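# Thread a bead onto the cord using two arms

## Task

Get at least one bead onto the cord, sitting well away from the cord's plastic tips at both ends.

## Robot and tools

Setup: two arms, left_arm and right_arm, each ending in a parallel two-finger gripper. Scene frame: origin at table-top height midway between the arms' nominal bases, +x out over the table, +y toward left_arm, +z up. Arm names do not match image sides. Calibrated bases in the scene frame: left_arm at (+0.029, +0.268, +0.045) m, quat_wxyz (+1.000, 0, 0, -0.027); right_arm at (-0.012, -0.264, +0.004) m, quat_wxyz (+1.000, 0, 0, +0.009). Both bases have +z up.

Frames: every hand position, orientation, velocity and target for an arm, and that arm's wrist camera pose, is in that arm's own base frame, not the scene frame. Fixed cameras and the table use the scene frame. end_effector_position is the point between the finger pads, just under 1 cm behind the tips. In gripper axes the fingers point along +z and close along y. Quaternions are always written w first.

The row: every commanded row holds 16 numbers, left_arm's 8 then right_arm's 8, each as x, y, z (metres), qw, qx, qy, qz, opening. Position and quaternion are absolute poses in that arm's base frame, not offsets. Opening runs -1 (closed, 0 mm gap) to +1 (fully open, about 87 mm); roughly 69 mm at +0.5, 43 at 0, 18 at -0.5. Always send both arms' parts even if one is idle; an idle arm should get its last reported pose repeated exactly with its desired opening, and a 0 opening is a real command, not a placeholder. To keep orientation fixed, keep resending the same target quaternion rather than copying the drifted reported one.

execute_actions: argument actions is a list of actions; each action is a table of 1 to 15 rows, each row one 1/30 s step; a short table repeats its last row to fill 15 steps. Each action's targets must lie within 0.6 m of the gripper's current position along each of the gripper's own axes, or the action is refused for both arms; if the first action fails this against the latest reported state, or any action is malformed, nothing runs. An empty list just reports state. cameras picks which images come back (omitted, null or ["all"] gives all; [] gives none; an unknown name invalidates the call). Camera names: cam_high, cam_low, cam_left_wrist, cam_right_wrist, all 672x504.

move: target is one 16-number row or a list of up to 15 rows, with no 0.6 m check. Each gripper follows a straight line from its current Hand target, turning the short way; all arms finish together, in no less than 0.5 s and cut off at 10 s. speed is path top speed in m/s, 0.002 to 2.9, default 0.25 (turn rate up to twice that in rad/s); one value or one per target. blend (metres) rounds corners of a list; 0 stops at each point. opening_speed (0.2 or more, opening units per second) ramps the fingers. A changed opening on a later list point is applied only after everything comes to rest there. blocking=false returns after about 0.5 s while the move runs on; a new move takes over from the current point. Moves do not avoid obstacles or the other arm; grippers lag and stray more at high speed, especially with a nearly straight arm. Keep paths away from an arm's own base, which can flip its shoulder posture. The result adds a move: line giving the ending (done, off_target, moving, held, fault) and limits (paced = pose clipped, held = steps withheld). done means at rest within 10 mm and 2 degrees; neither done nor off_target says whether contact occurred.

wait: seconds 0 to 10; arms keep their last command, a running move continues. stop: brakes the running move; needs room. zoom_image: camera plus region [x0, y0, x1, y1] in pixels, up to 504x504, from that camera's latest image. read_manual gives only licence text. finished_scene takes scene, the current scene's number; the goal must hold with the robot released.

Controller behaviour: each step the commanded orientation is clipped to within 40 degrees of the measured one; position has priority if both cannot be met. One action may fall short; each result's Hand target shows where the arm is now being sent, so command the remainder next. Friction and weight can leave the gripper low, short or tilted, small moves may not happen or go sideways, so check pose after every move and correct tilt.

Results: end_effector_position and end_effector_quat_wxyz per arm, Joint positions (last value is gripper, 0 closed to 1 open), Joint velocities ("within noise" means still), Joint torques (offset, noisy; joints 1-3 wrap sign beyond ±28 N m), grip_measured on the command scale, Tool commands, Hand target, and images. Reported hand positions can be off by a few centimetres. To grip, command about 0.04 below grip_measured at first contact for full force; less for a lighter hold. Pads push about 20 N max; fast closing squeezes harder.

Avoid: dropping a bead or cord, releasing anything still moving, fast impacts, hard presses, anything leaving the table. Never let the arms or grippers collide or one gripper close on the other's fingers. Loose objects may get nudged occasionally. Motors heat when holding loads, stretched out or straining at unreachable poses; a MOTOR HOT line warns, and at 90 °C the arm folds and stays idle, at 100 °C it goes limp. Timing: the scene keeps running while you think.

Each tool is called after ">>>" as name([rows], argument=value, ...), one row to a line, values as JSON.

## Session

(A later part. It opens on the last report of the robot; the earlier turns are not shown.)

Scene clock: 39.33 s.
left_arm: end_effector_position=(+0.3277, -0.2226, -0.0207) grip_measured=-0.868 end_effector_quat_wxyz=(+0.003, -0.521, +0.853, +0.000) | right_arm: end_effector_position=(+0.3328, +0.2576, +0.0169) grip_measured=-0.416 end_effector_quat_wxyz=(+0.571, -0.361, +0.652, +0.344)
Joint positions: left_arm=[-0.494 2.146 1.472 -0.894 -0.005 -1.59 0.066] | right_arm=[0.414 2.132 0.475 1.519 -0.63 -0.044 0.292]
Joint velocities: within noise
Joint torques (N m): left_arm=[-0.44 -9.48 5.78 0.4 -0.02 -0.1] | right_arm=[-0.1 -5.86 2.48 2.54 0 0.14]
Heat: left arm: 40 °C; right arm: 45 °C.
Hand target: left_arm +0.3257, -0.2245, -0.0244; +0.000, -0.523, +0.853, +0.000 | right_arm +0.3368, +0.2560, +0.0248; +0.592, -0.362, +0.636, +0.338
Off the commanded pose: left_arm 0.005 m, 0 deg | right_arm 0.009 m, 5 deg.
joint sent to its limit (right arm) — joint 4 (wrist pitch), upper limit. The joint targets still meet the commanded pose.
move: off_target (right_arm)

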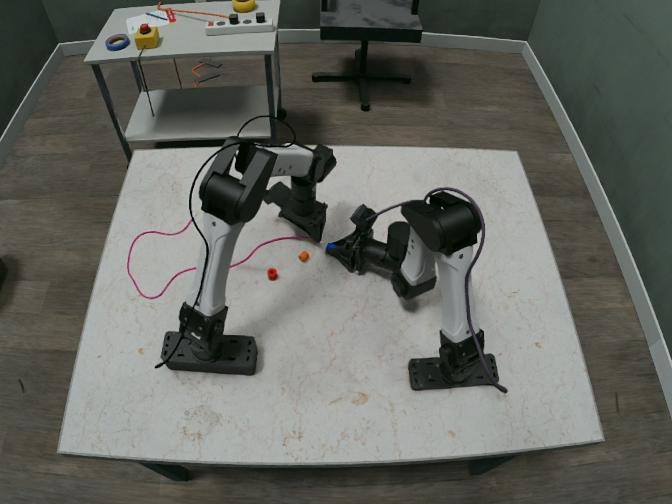

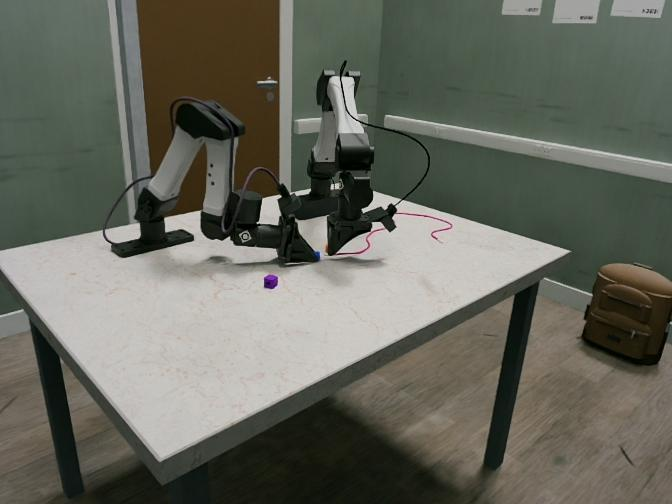

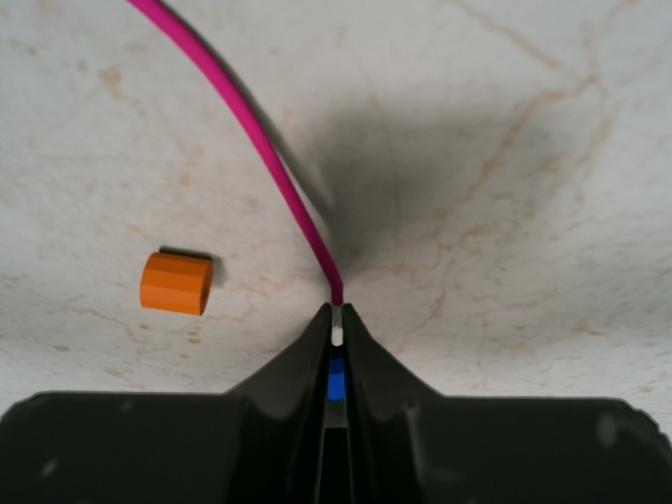

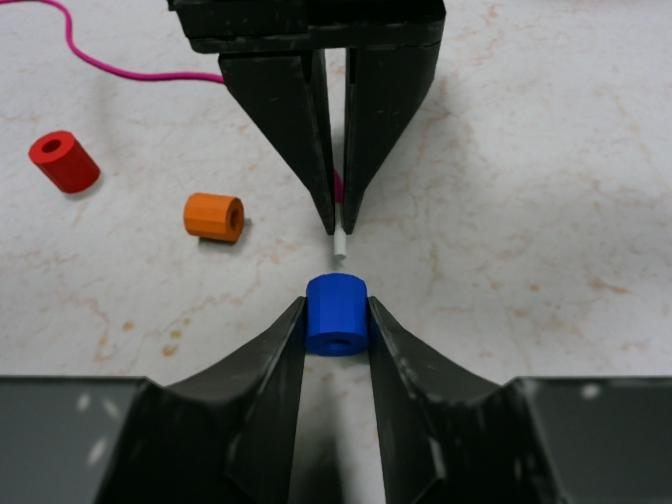

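>>> move(target=[0.3243,-0.2240,-0.0278,0,-0.5225,0.8526,0,-1,0.3368,0.256,0.0245,0.6047,-0.3542,0.6261,0.3421,-0.5], speed=0.03, cameras=["cam_low","cam_left_wrist","cam_right_wrist"])

>>> zoom_image(camera="cam_left_wrist", region=[297, 310, 377, 430])

>>> zoom_image(camera="cam_low", region=[300, 235, 340, 275])

>>> zoom_image(camera="cam_right_wrist", region=[270, 160, 410, 370])

Scene clock: 40.50 s.
left_arm: end_effector_position=(+0.3265, -0.2220, -0.0239) grip_measured=-0.868 end_effector_quat_wxyz=(+0.003, -0.521, +0.853, +0.000) | right_arm: end_effector_position=(+0.3328, +0.2576, +0.0169) grip_measured=-0.416 end_effector_quat_wxyz=(+0.571, -0.361, +0.652, +0.344)
Joint positions: left_arm=[-0.494 2.146 1.458 -0.879 -0.005 -1.591 0.066] | right_arm=[0.414 2.132 0.475 1.519 -0.63 -0.044 0.292]
Joint velocities: within noise
Joint torques (N m): left_arm=[-0.51 -9.36 5.68 0.42 -0.02 -0.11] | right_arm=[-0.08 -5.81 2.52 2.6 0.02 0.12]
Heat: left arm: 40 °C; right arm: 45 °C.
Hand target: left_arm +0.3243, -0.2239, -0.0278; +0.000, -0.523, +0.853, +0.000 | right_arm +0.3368, +0.2560, +0.0248; +0.592, -0.362, +0.636, +0.338
Off the commanded pose: left_arm 0.005 m, 0 deg | right_arm 0.009 m, 5 deg.
joint sent to its limit (right arm) — joint 4 (wrist pitch), upper limit. The joint targets still meet the commanded pose.
move: off_target (right_arm)
Images, in order (width x height): cam_low 672x504, cam_left_wrist 672x504, cam_right_wrist 672x504.

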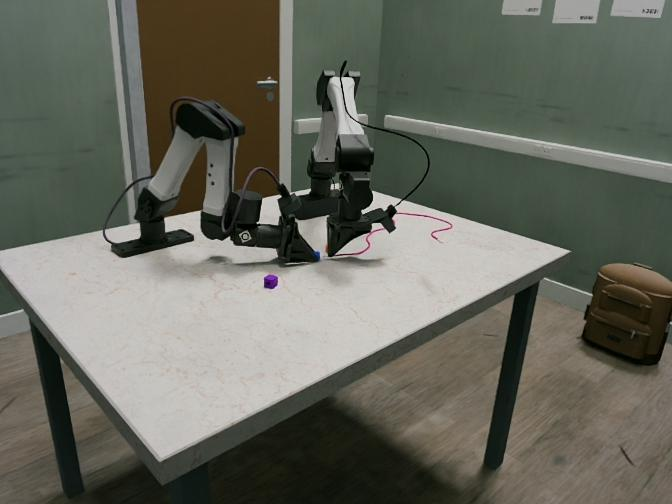

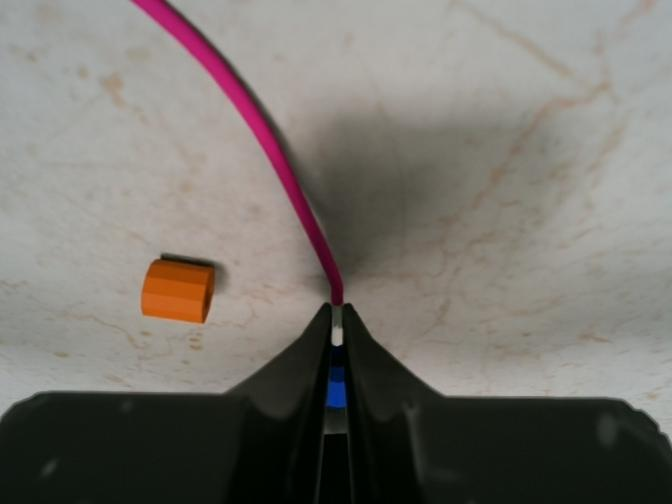

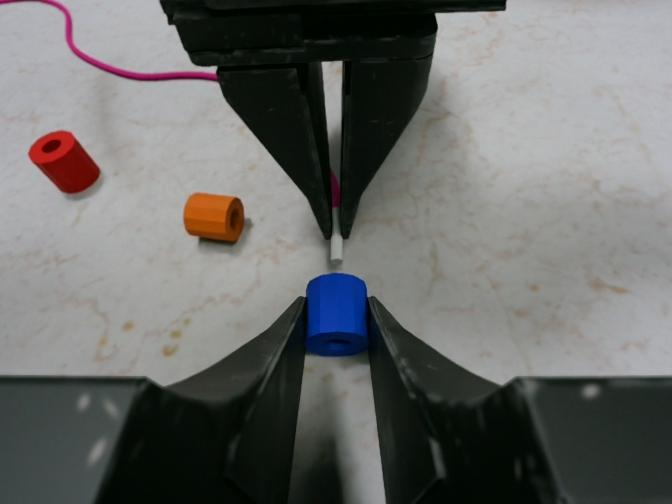

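Scaled by 4.200 from the camera's 672x504 image, which has a finer 960x720 frame.

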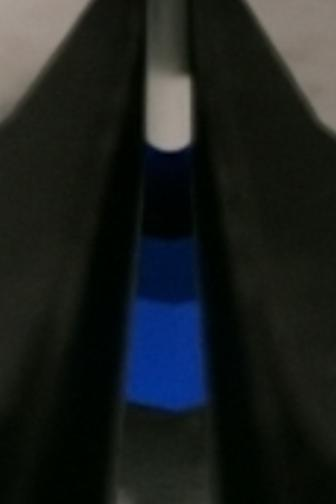

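Scaled by 12.600 from the camera's 672x504 image, which has a finer 960x720 frame.

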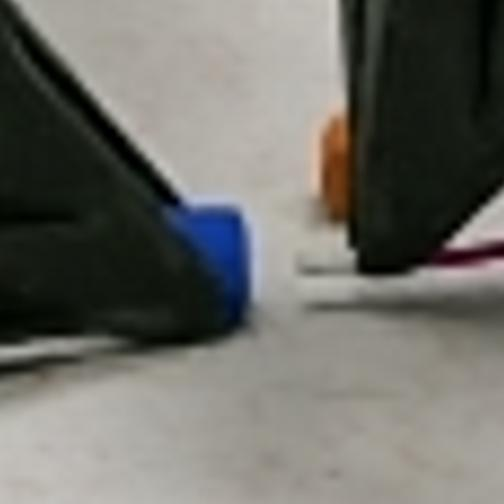

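Scaled by 2.400 from the camera's 672x504 image, which has a finer 960x720 frame.

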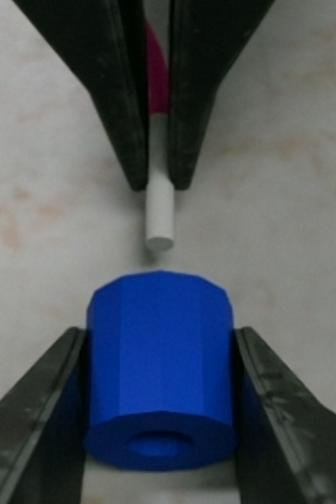

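>>> zoom_image(camera="cam_left_wrist", region=[320, 330, 355, 382])

>>> zoom_image(camera="cam_low", region=[312, 245, 332, 270])

Scaled by 9.692 from the camera's 672x504 image, which has a finer 960x720 frame.

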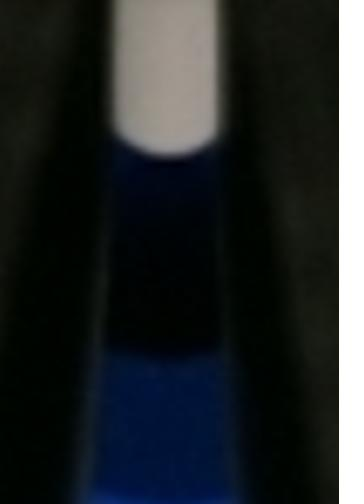

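Scaled by 20.160 from the camera's 672x504 image, which has a finer 960x720 frame.

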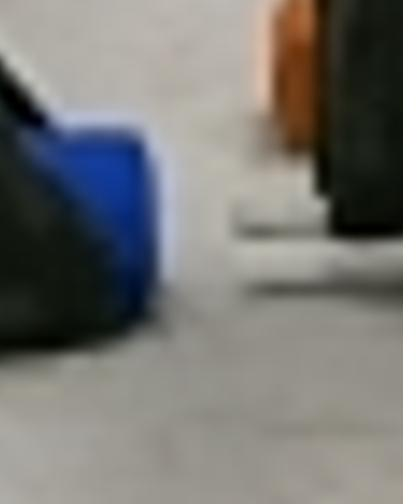

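>>> move(target=[0.3204,-0.2319,-0.0282,0,-0.5225,0.8526,0,-1,0.3368,0.256,0.0245,0.6047,-0.3542,0.6261,0.3421,-0.5], speed=0.03, cameras=["cam_low","cam_left_wrist","cam_right_wrist"])

>>> zoom_image(camera="cam_left_wrist", region=[297, 310, 377, 430])

>>> zoom_image(camera="cam_low", region=[300, 235, 340, 275])

>>> zoom_image(camera="cam_right_wrist", region=[270, 160, 410, 370])

Scene clock: 42.23 s.
left_arm: end_effector_position=(+0.3225, -0.2298, -0.0239) grip_measured=-0.868 end_effector_quat_wxyz=(+0.003, -0.521, +0.854, -0.001) | right_arm: end_effector_position=(+0.3328, +0.2576, +0.0169) grip_measured=-0.416 end_effector_quat_wxyz=(+0.571, -0.361, +0.652, +0.344)
Joint positions: left_arm=[-0.516 2.146 1.458 -0.878 -0.005 -1.612 0.066] | right_arm=[0.414 2.132 0.475 1.519 -0.63 -0.044 0.292]
Joint velocities: within noise
Joint torques (N m): left_arm=[-0.57 -9.24 5.82 0.44 -0.01 -0.09] | right_arm=[-0.12 -5.93 2.56 2.56 0 0.11]
Heat: left arm: 40 °C; right arm: 45 °C.
Hand target: left_arm +0.3204, -0.2318, -0.0281; +0.000, -0.522, +0.853, +0.000 | right_arm +0.3368, +0.2560, +0.0248; +0.592, -0.362, +0.636, +0.338
Off the commanded pose: left_arm 0.005 m, 0 deg | right_arm 0.009 m, 5 deg.
joint sent to its limit (right arm) — joint 4 (wrist pitch), upper limit. The joint targets still meet the commanded pose.
move: off_target (right_arm)
Images, in order (width x height): cam_low 672x504, cam_left_wrist 672x504, cam_right_wrist 672x504.

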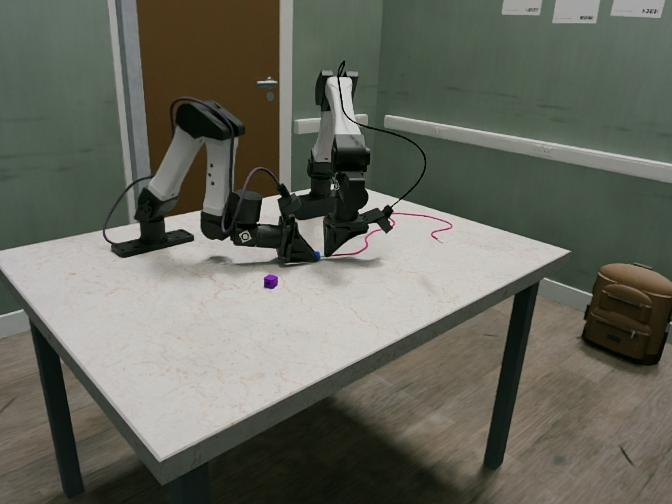

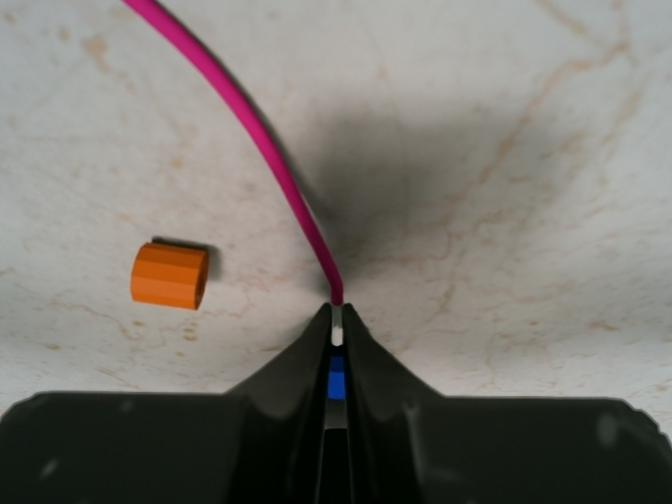

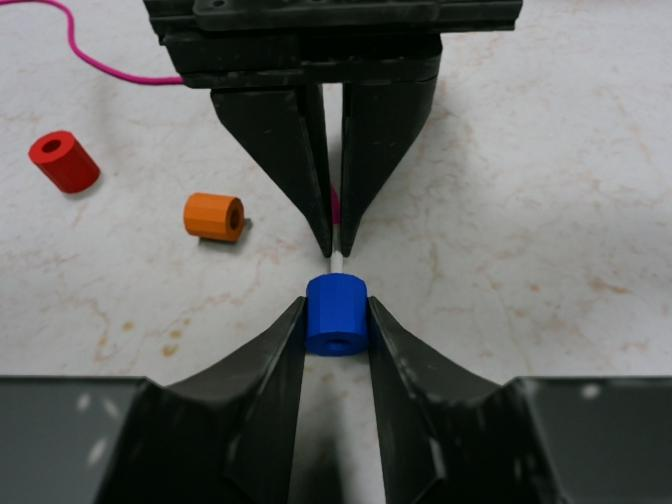

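Scaled by 4.200 from the camera's 672x504 image, which has a finer 960x720 frame.

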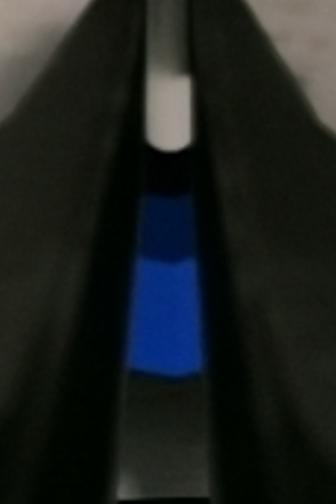

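Scaled by 12.600 from the camera's 672x504 image, which has a finer 960x720 frame.

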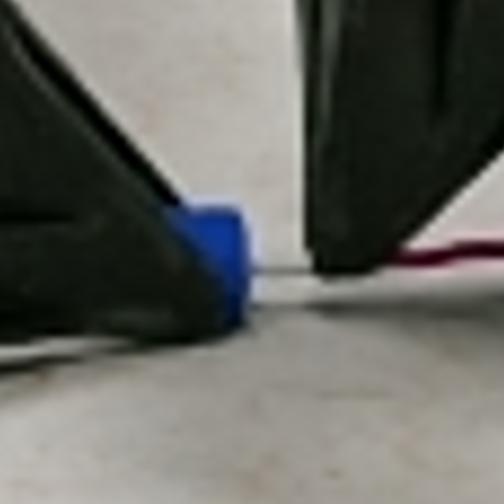

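Scaled by 2.400 from the camera's 672x504 image, which has a finer 960x720 frame.

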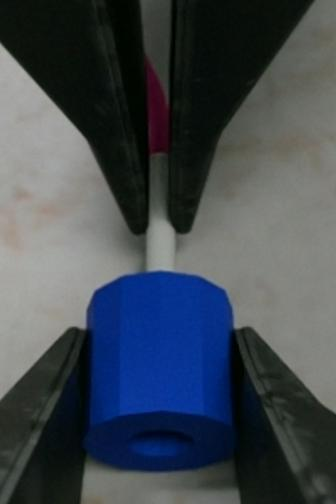

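>>> move(target=[0.3170,-0.2390,-0.0282,0,-0.5225,0.8526,0,-1,0.3368,0.256,0.0245,0.6047,-0.3542,0.6261,0.3421,-0.5], speed=0.03, cameras=["cam_low","cam_left_wrist","cam_right_wrist"])

>>> zoom_image(camera="cam_left_wrist", region=[297, 310, 377, 430])

>>> zoom_image(camera="cam_low", region=[300, 235, 340, 275])

>>> zoom_image(camera="cam_right_wrist", region=[270, 160, 410, 370])

Scene clock: 43.43 s.
left_arm: end_effector_position=(+0.3186, -0.2366, -0.0239) grip_measured=-0.868 end_effector_quat_wxyz=(+0.003, -0.521, +0.853, -0.001) | right_arm: end_effector_position=(+0.3328, +0.2576, +0.0169) grip_measured=-0.416 end_effector_quat_wxyz=(+0.571, -0.361, +0.652, +0.344)
Joint positions: left_arm=[-0.536 2.146 1.458 -0.878 -0.005 -1.632 0.066] | right_arm=[0.414 2.132 0.475 1.519 -0.63 -0.044 0.292]
Joint velocities: within noise
Joint torques (N m): left_arm=[-0.53 -9.09 6.28 0.43 -0.01 -0.08] | right_arm=[-0.12 -5.93 2.47 2.57 0 0.12]
Heat: left arm: 41 °C; right arm: 45 °C.
Hand target: left_arm +0.3170, -0.2389, -0.0281; +0.000, -0.523, +0.853, +0.000 | right_arm +0.3368, +0.2560, +0.0248; +0.592, -0.362, +0.636, +0.338
Off the commanded pose: left_arm 0.005 m, 0 deg | right_arm 0.009 m, 5 deg.
joint sent to its limit (right arm) — joint 4 (wrist pitch), upper limit. The joint targets still meet the commanded pose.
move: off_target (right_arm)
Images, in order (width x height): cam_low 672x504, cam_left_wrist 672x504, cam_right_wrist 672x504.

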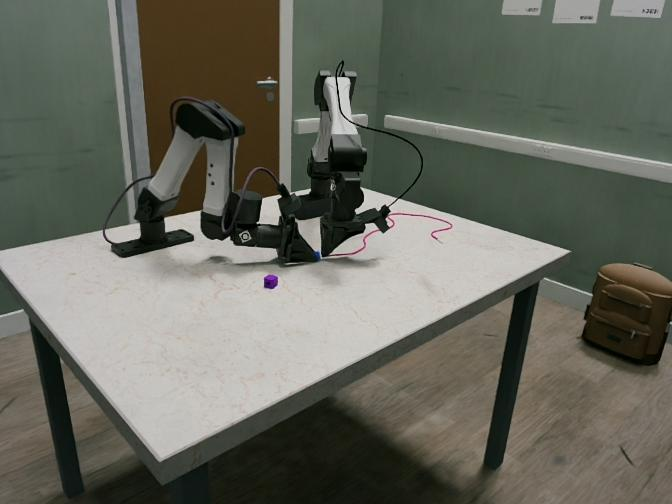

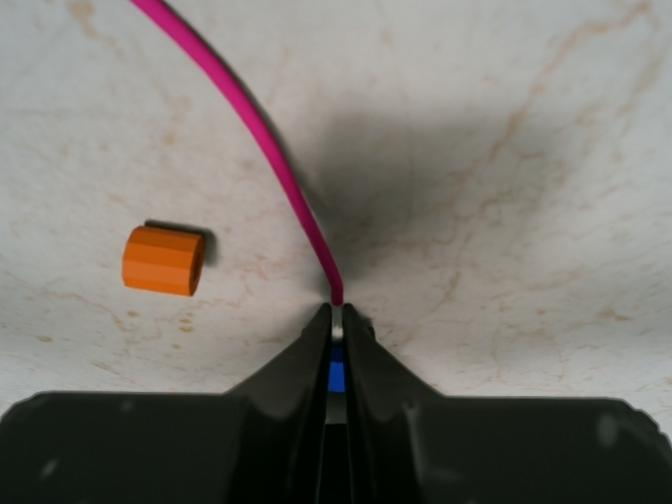

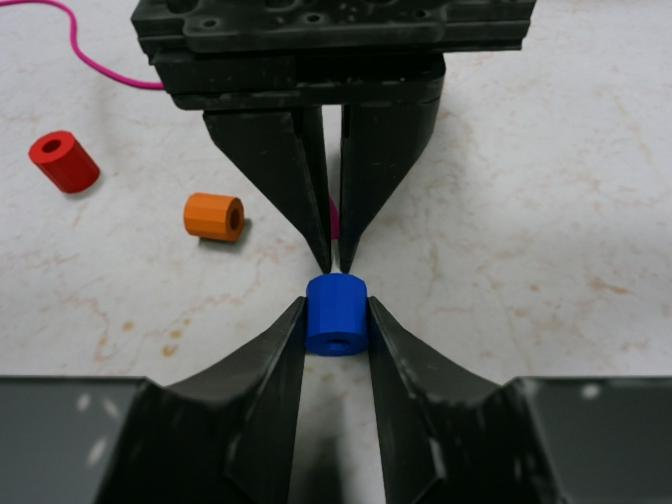

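Scaled by 4.200 from the camera's 672x504 image, which has a finer 960x720 frame.

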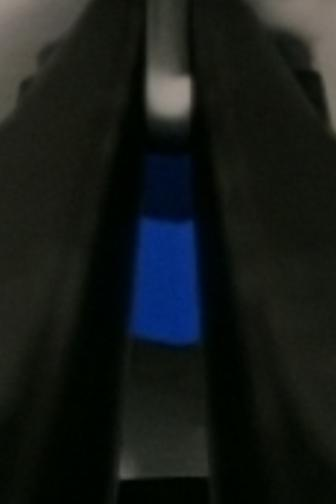

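Scaled by 12.600 from the camera's 672x504 image, which has a finer 960x720 frame.

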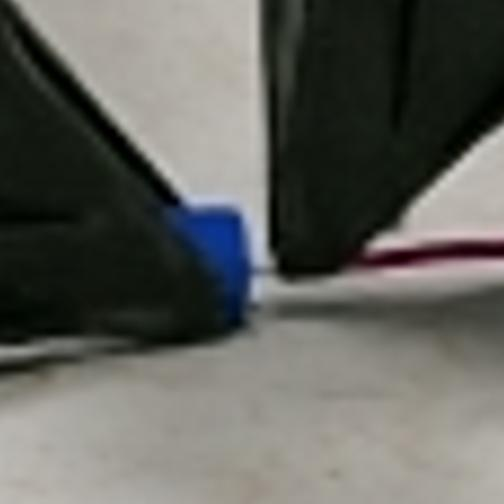

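Scaled by 2.400 from the camera's 672x504 image, which has a finer 960x720 frame.

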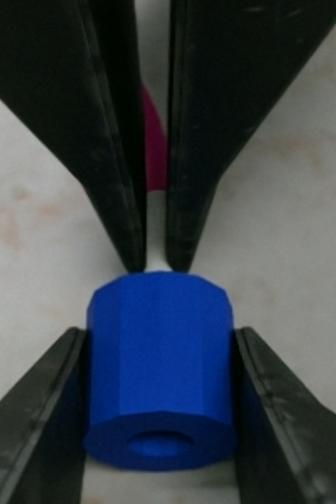

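>>> move([
  [0.3160,-0.2409,-0.0282,0,-0.5225,0.8526,0,-1,0.3368,0.256,0.0245,0.6047,-0.3542,0.6261,0.3421,-0.5],
  [0.3160,-0.2409,-0.0282,0,-0.5225,0.8526,0,-0.72,0.3368,0.256,0.0245,0.6047,-0.3542,0.6261,0.3421,-0.5],
], speed=0.03, opening_speed=0.4, cameras=["cam_low","cam_left_wrist","cam_right_wrist"])

>>> zoom_image(camera="cam_left_wrist", region=[277, 250, 397, 430])

>>> zoom_image(camera="cam_low", region=[310, 235, 350, 275])

>>> zoom_image(camera="cam_right_wrist", region=[270, 160, 410, 370])

Scene clock: 45.90 s.
left_arm: end_effector_position=(+0.3177, -0.2381, -0.0239) grip_measured=-0.720 end_effector_quat_wxyz=(+0.003, -0.522, +0.853, -0.001) | right_arm: end_effector_position=(+0.3328, +0.2576, +0.0169) grip_measured=-0.416 end_effector_quat_wxyz=(+0.571, -0.361, +0.652, +0.344)
Joint positions: left_arm=[-0.541 2.146 1.458 -0.878 -0.005 -1.639 0.14] | right_arm=[0.414 2.132 0.475 1.519 -0.63 -0.044 0.292]
Joint velocities: within noise
Joint torques (N m): left_arm=[-0.64 -9.05 6.26 0.43 0 -0.1] | right_arm=[-0.01 -5.93 2.48 2.55 0.03 0.13]
Heat: left arm: 41 °C; right arm: 45 °C.
Hand target: left_arm +0.3159, -0.2409, -0.0281; +0.000, -0.523, +0.853, +0.000 | right_arm +0.3368, +0.2560, +0.0248; +0.592, -0.362, +0.636, +0.338
Off the commanded pose: left_arm 0.005 m, 0 deg | right_arm 0.009 m, 5 deg.
joint sent to its limit (right arm) — joint 4 (wrist pitch), upper limit. The joint targets still meet the commanded pose.
move: off_target (right_arm)
Images, in order (width x height): cam_low 672x504, cam_left_wrist 672x504, cam_right_wrist 672x504.

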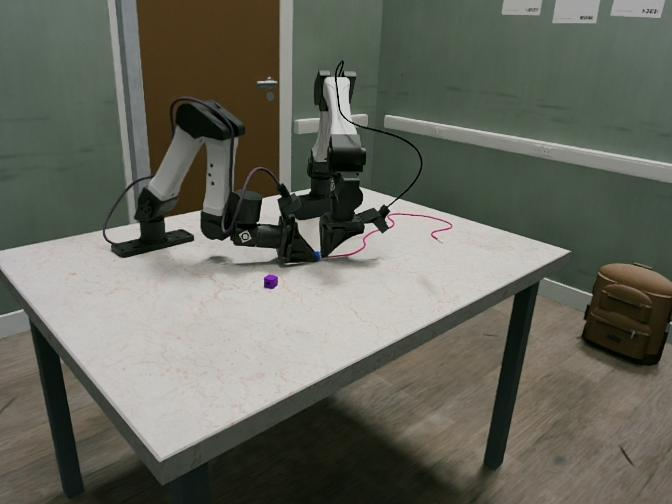

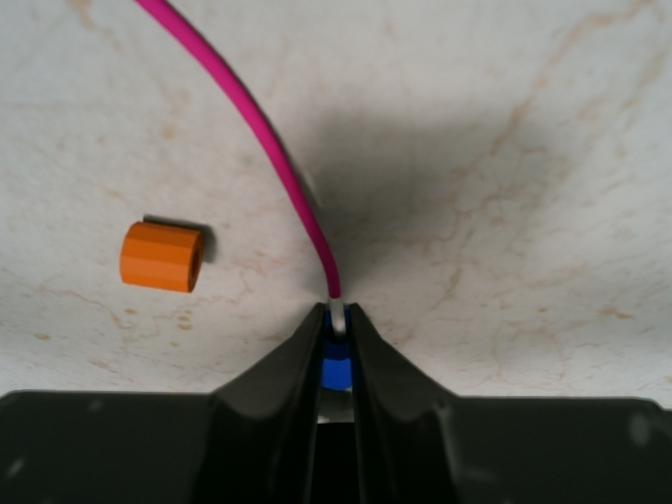

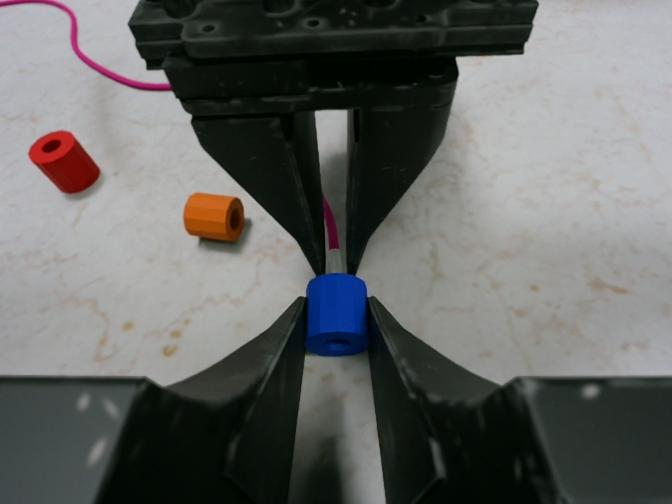

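Scaled by 2.800 from the camera's 672x504 image, which has a finer 960x720 frame.

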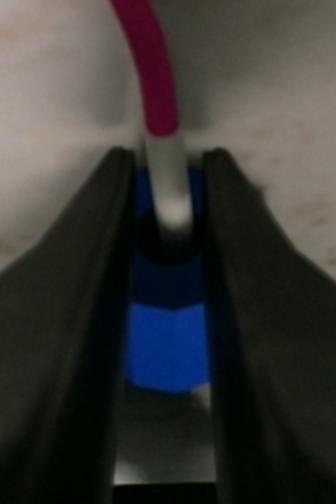

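Scaled by 12.600 from the camera's 672x504 image, which has a finer 960x720 frame.

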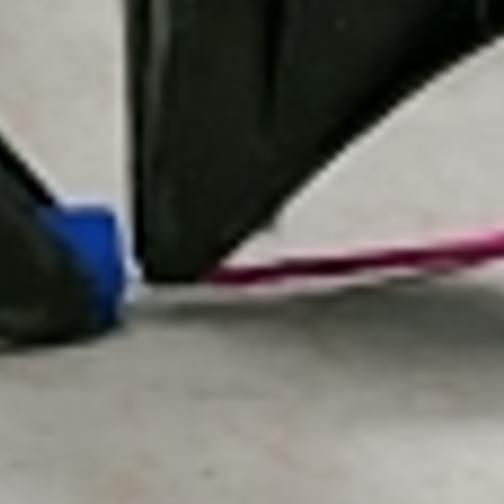

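Scaled by 2.400 from the camera's 672x504 image, which has a finer 960x720 frame.

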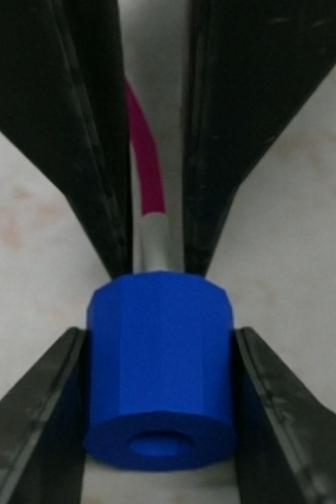

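>>> move([
  [0.3214,-0.2302,-0.0315,0,-0.5225,0.8526,0,-0.72,0.3368,0.256,0.0245,0.6047,-0.3542,0.6261,0.3421,-0.5],
], speed=0.04, cameras=["cam_low","cam_left_wrist","cam_right_wrist"])

>>> zoom_image(camera="cam_left_wrist", region=[277, 250, 397, 430])

>>> zoom_image(camera="cam_low", region=[310, 235, 350, 275])

>>> zoom_image(camera="cam_right_wrist", region=[270, 160, 410, 370])

Scene clock: 47.00 s.
left_arm: end_effector_position=(+0.3241, -0.2326, -0.0239) grip_measured=-0.720 end_effector_quat_wxyz=(+0.006, -0.523, +0.852, -0.005) | right_arm: end_effector_position=(+0.3328, +0.2576, +0.0169) grip_measured=-0.416 end_effector_quat_wxyz=(+0.571, -0.361, +0.652, +0.344)
Joint positions: left_arm=[-0.52 2.146 1.458 -0.868 -0.005 -1.622 0.14] | right_arm=[0.414 2.132 0.475 1.519 -0.63 -0.044 0.292]
Joint velocities: within noise
Joint torques (N m): left_arm=[0.36 -8.73 5.39 0.45 -0.01 0.05] | right_arm=[-0.1 -5.81 2.58 2.58 0.01 0.11]
Heat: left arm: 41 °C; right arm: 45 °C.
Hand target: left_arm +0.3213, -0.2301, -0.0314; +0.000, -0.523, +0.853, +0.000 | right_arm +0.3368, +0.2560, +0.0248; +0.592, -0.362, +0.636, +0.338
Off the commanded pose: left_arm 0.008 m, 1 deg | right_arm 0.009 m, 5 deg.
joint sent to its limit (right arm) — joint 4 (wrist pitch), upper limit. The joint targets still meet the commanded pose.
move: off_target (right_arm)
Images, in order (width x height): cam_low 672x504, cam_left_wrist 672x504, cam_right_wrist 672x504.

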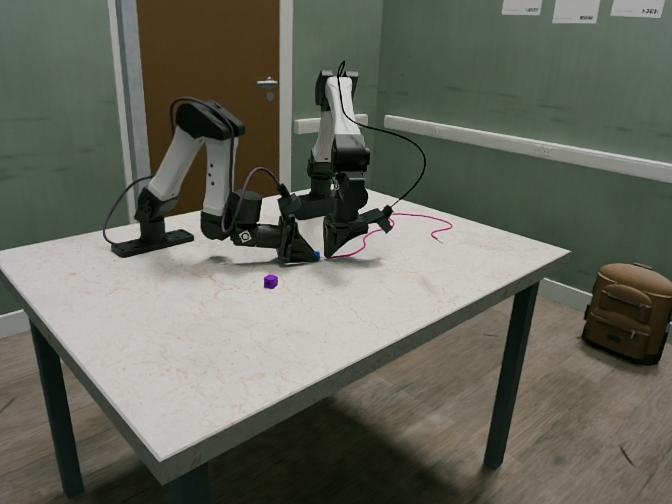

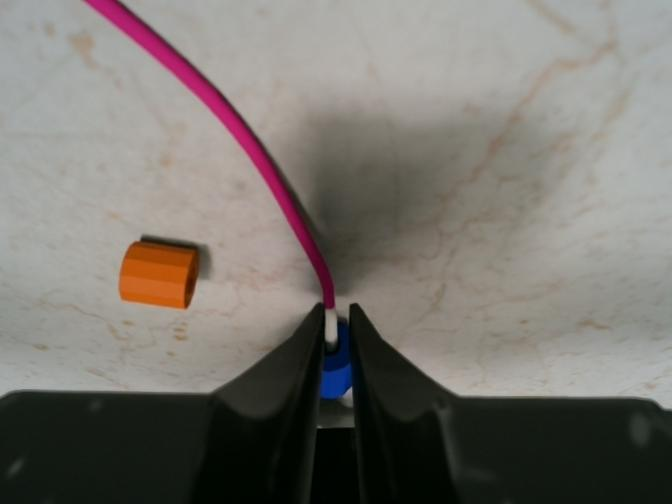

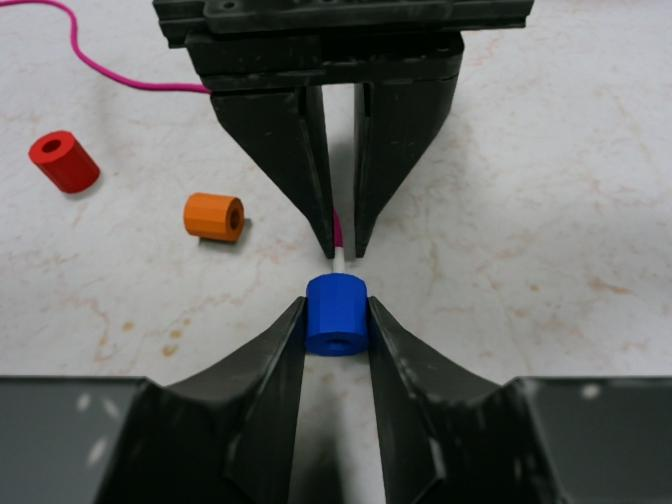

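Scaled by 2.800 from the camera's 672x504 image, which has a finer 960x720 frame.

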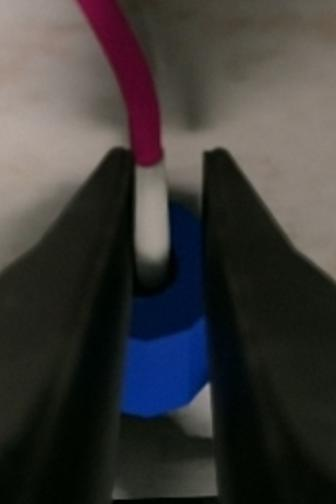

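Scaled by 12.600 from the camera's 672x504 image, which has a finer 960x720 frame.

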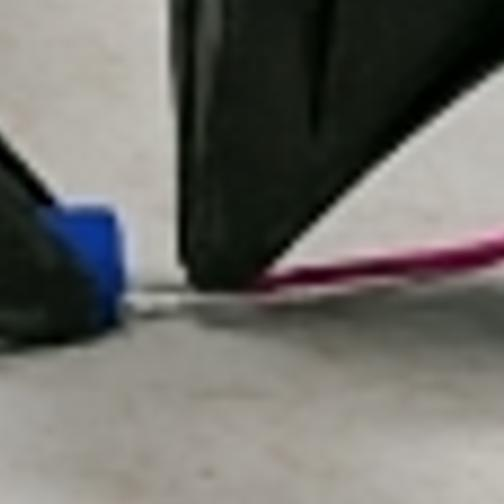

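Scaled by 2.400 from the camera's 672x504 image, which has a finer 960x720 frame.

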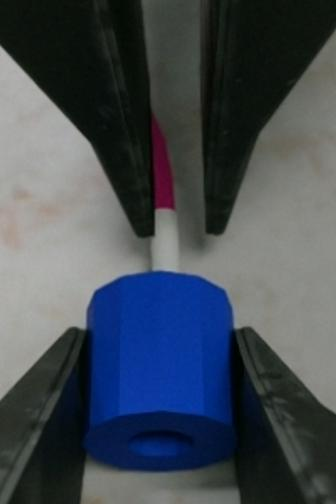

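>>> move([
  [0.3210,-0.2260,-0.0370,0,-0.5225,0.8526,0,-0.72,0.3368,0.256,0.0245,0.6047,-0.3542,0.6261,0.3421,-0.5],
], speed=0.04, cameras=["cam_low","cam_left_wrist","cam_right_wrist"])

>>> zoom_image(camera="cam_left_wrist", region=[277, 250, 397, 430])

>>> zoom_image(camera="cam_low", region=[310, 235, 350, 275])

>>> zoom_image(camera="cam_right_wrist", region=[270, 160, 410, 370])

Scene clock: 48.33 s.
left_arm: end_effector_position=(+0.3225, -0.2285, -0.0296) grip_measured=-0.720 end_effector_quat_wxyz=(+0.005, -0.523, +0.853, -0.004) | right_arm: end_effector_position=(+0.3328, +0.2576, +0.0169) grip_measured=-0.416 end_effector_quat_wxyz=(+0.571, -0.361, +0.652, +0.344)
Joint positions: left_arm=[-0.513 2.146 1.432 -0.844 -0.005 -1.613 0.14] | right_arm=[0.414 2.132 0.475 1.519 -0.63 -0.044 0.292]
Joint velocities: within noise
Joint torques (N m): left_arm=[0.62 -8.62 5.65 0.46 -0.03 0.02] | right_arm=[-0.02 -5.87 2.58 2.56 0.02 0.13]
Heat: left arm: 41 °C; right arm: 45 °C.
Hand target: left_arm +0.3209, -0.2260, -0.0368; +0.000, -0.522, +0.853, +0.000 | right_arm +0.3368, +0.2560, +0.0248; +0.592, -0.362, +0.636, +0.338
Off the commanded pose: left_arm 0.008 m, 1 deg | right_arm 0.009 m, 5 deg.
joint sent to its limit (right arm) — joint 4 (wrist pitch), upper limit. The joint targets still meet the commanded pose.
move: off_target (right_arm)
Images, in order (width x height): cam_low 672x504, cam_left_wrist 672x504, cam_right_wrist 672x504.

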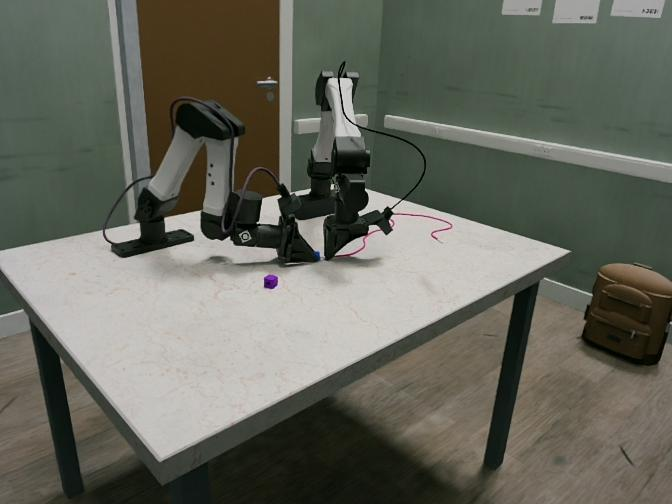

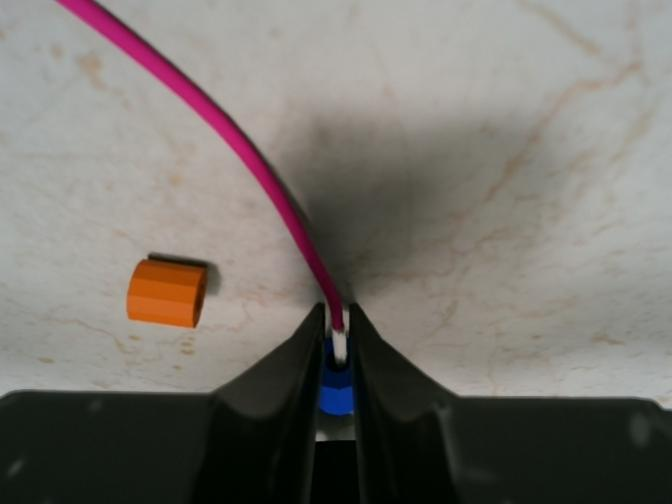

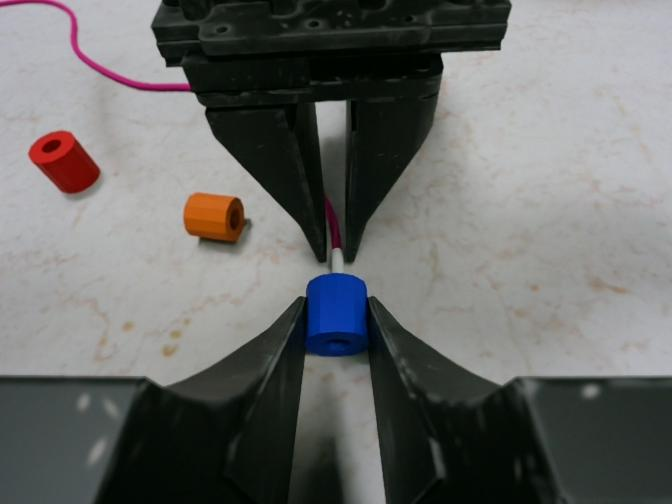

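Scaled by 2.800 from the camera's 672x504 image, which has a finer 960x720 frame.

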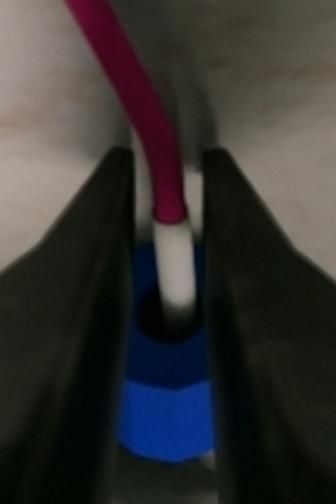

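Scaled by 12.600 from the camera's 672x504 image, which has a finer 960x720 frame.

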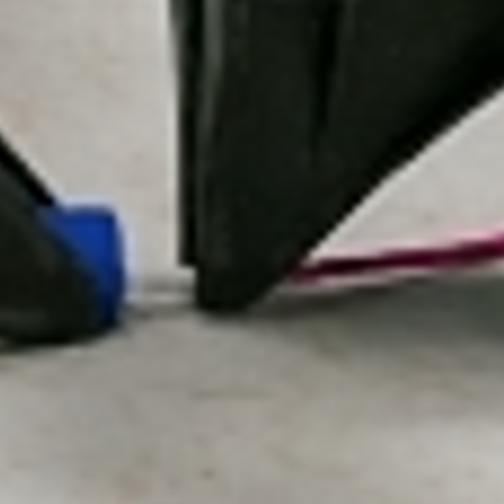

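Scaled by 2.400 from the camera's 672x504 image, which has a finer 960x720 frame.

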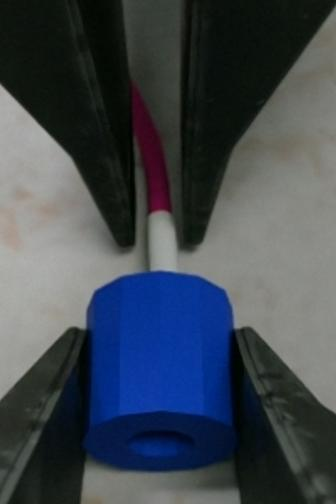

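>>> move([
  [0.3210,-0.2260,-0.0370,0,-0.5225,0.8526,0,-1,0.3368,0.256,0.0245,0.6047,-0.3542,0.6261,0.3421,-0.5],
  [0.3162,-0.2410,-0.0350,0,-0.5225,0.8526,0,-1,0.3368,0.256,0.0245,0.6047,-0.3542,0.6261,0.3421,-0.5],
], speed=0.04, opening_speed=0.6, cameras=["cam_low","cam_left_wrist","cam_right_wrist"])

>>> zoom_image(camera="cam_left_wrist", region=[277, 250, 397, 430])

>>> zoom_image(camera="cam_low", region=[310, 235, 350, 275])

>>> zoom_image(camera="cam_right_wrist", region=[270, 160, 410, 370])

Scene clock: 50.23 s.
left_arm: end_effector_position=(+0.3185, -0.2356, -0.0301) grip_measured=-0.881 end_effector_quat_wxyz=(+0.005, -0.524, +0.852, -0.004) | right_arm: end_effector_position=(+0.3328, +0.2576, +0.0169) grip_measured=-0.416 end_effector_quat_wxyz=(+0.571, -0.361, +0.652, +0.344)
Joint positions: left_arm=[-0.534 2.147 1.432 -0.844 -0.005 -1.637 0.06] | right_arm=[0.414 2.132 0.475 1.519 -0.63 -0.044 0.292]
Joint velocities: within noise
Joint torques (N m): left_arm=[-1.32 -8.12 7.79 0.36 -0.02 -0.13] | right_arm=[-0.05 -5.96 2.55 2.57 0.01 0.1]
Heat: left arm: 41 °C; right arm: 45 °C.
Hand target: left_arm +0.3161, -0.2409, -0.0349; +0.000, -0.523, +0.853, +0.000 | right_arm +0.3368, +0.2560, +0.0248; +0.592, -0.362, +0.636, +0.338
Off the commanded pose: left_arm 0.008 m, 1 deg | right_arm 0.009 m, 5 deg.
joint sent to its limit (right arm) — joint 4 (wrist pitch), upper limit. The joint targets still meet the commanded pose.
move: off_target (right_arm)
Images, in order (width x height): cam_low 672x504, cam_left_wrist 672x504, cam_right_wrist 672x504.

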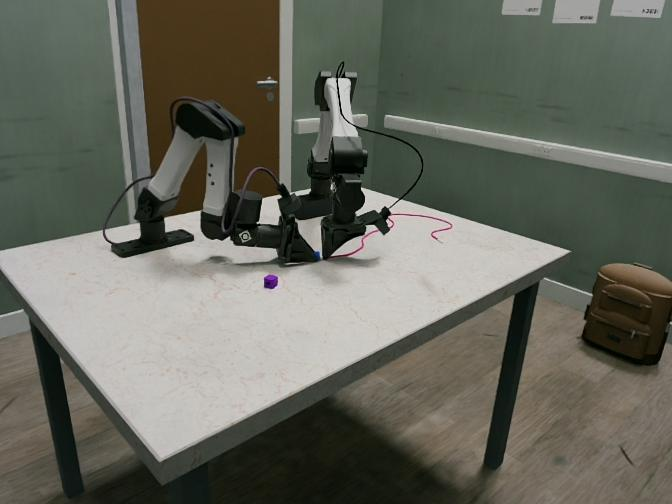

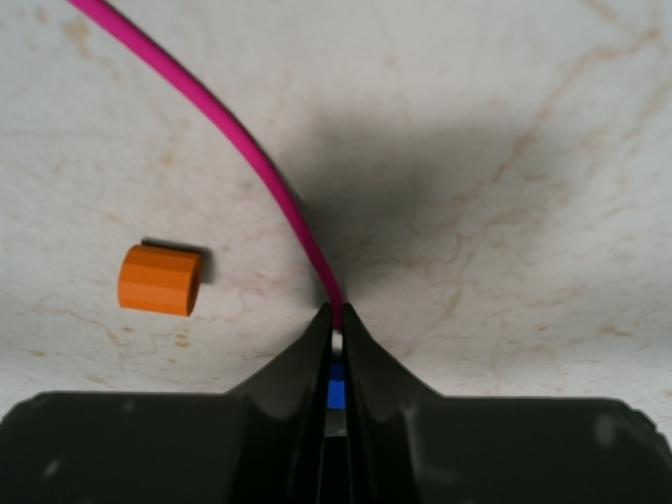

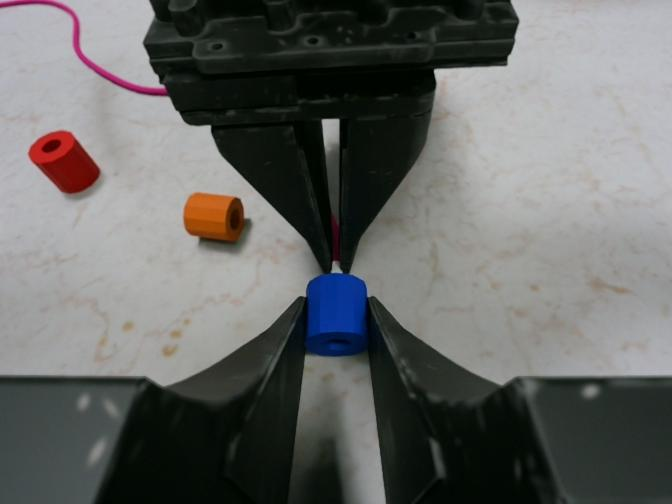

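Scaled by 2.800 from the camera's 672x504 image, which has a finer 960x720 frame.

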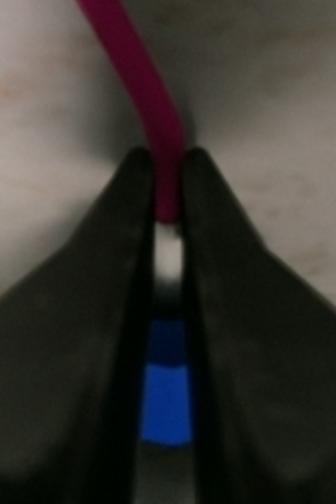

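Scaled by 12.600 from the camera's 672x504 image, which has a finer 960x720 frame.

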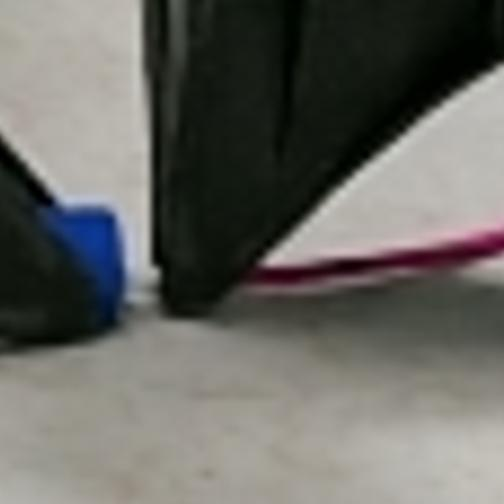

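Scaled by 2.400 from the camera's 672x504 image, which has a finer 960x720 frame.

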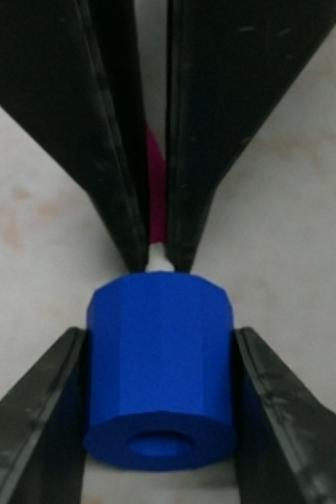

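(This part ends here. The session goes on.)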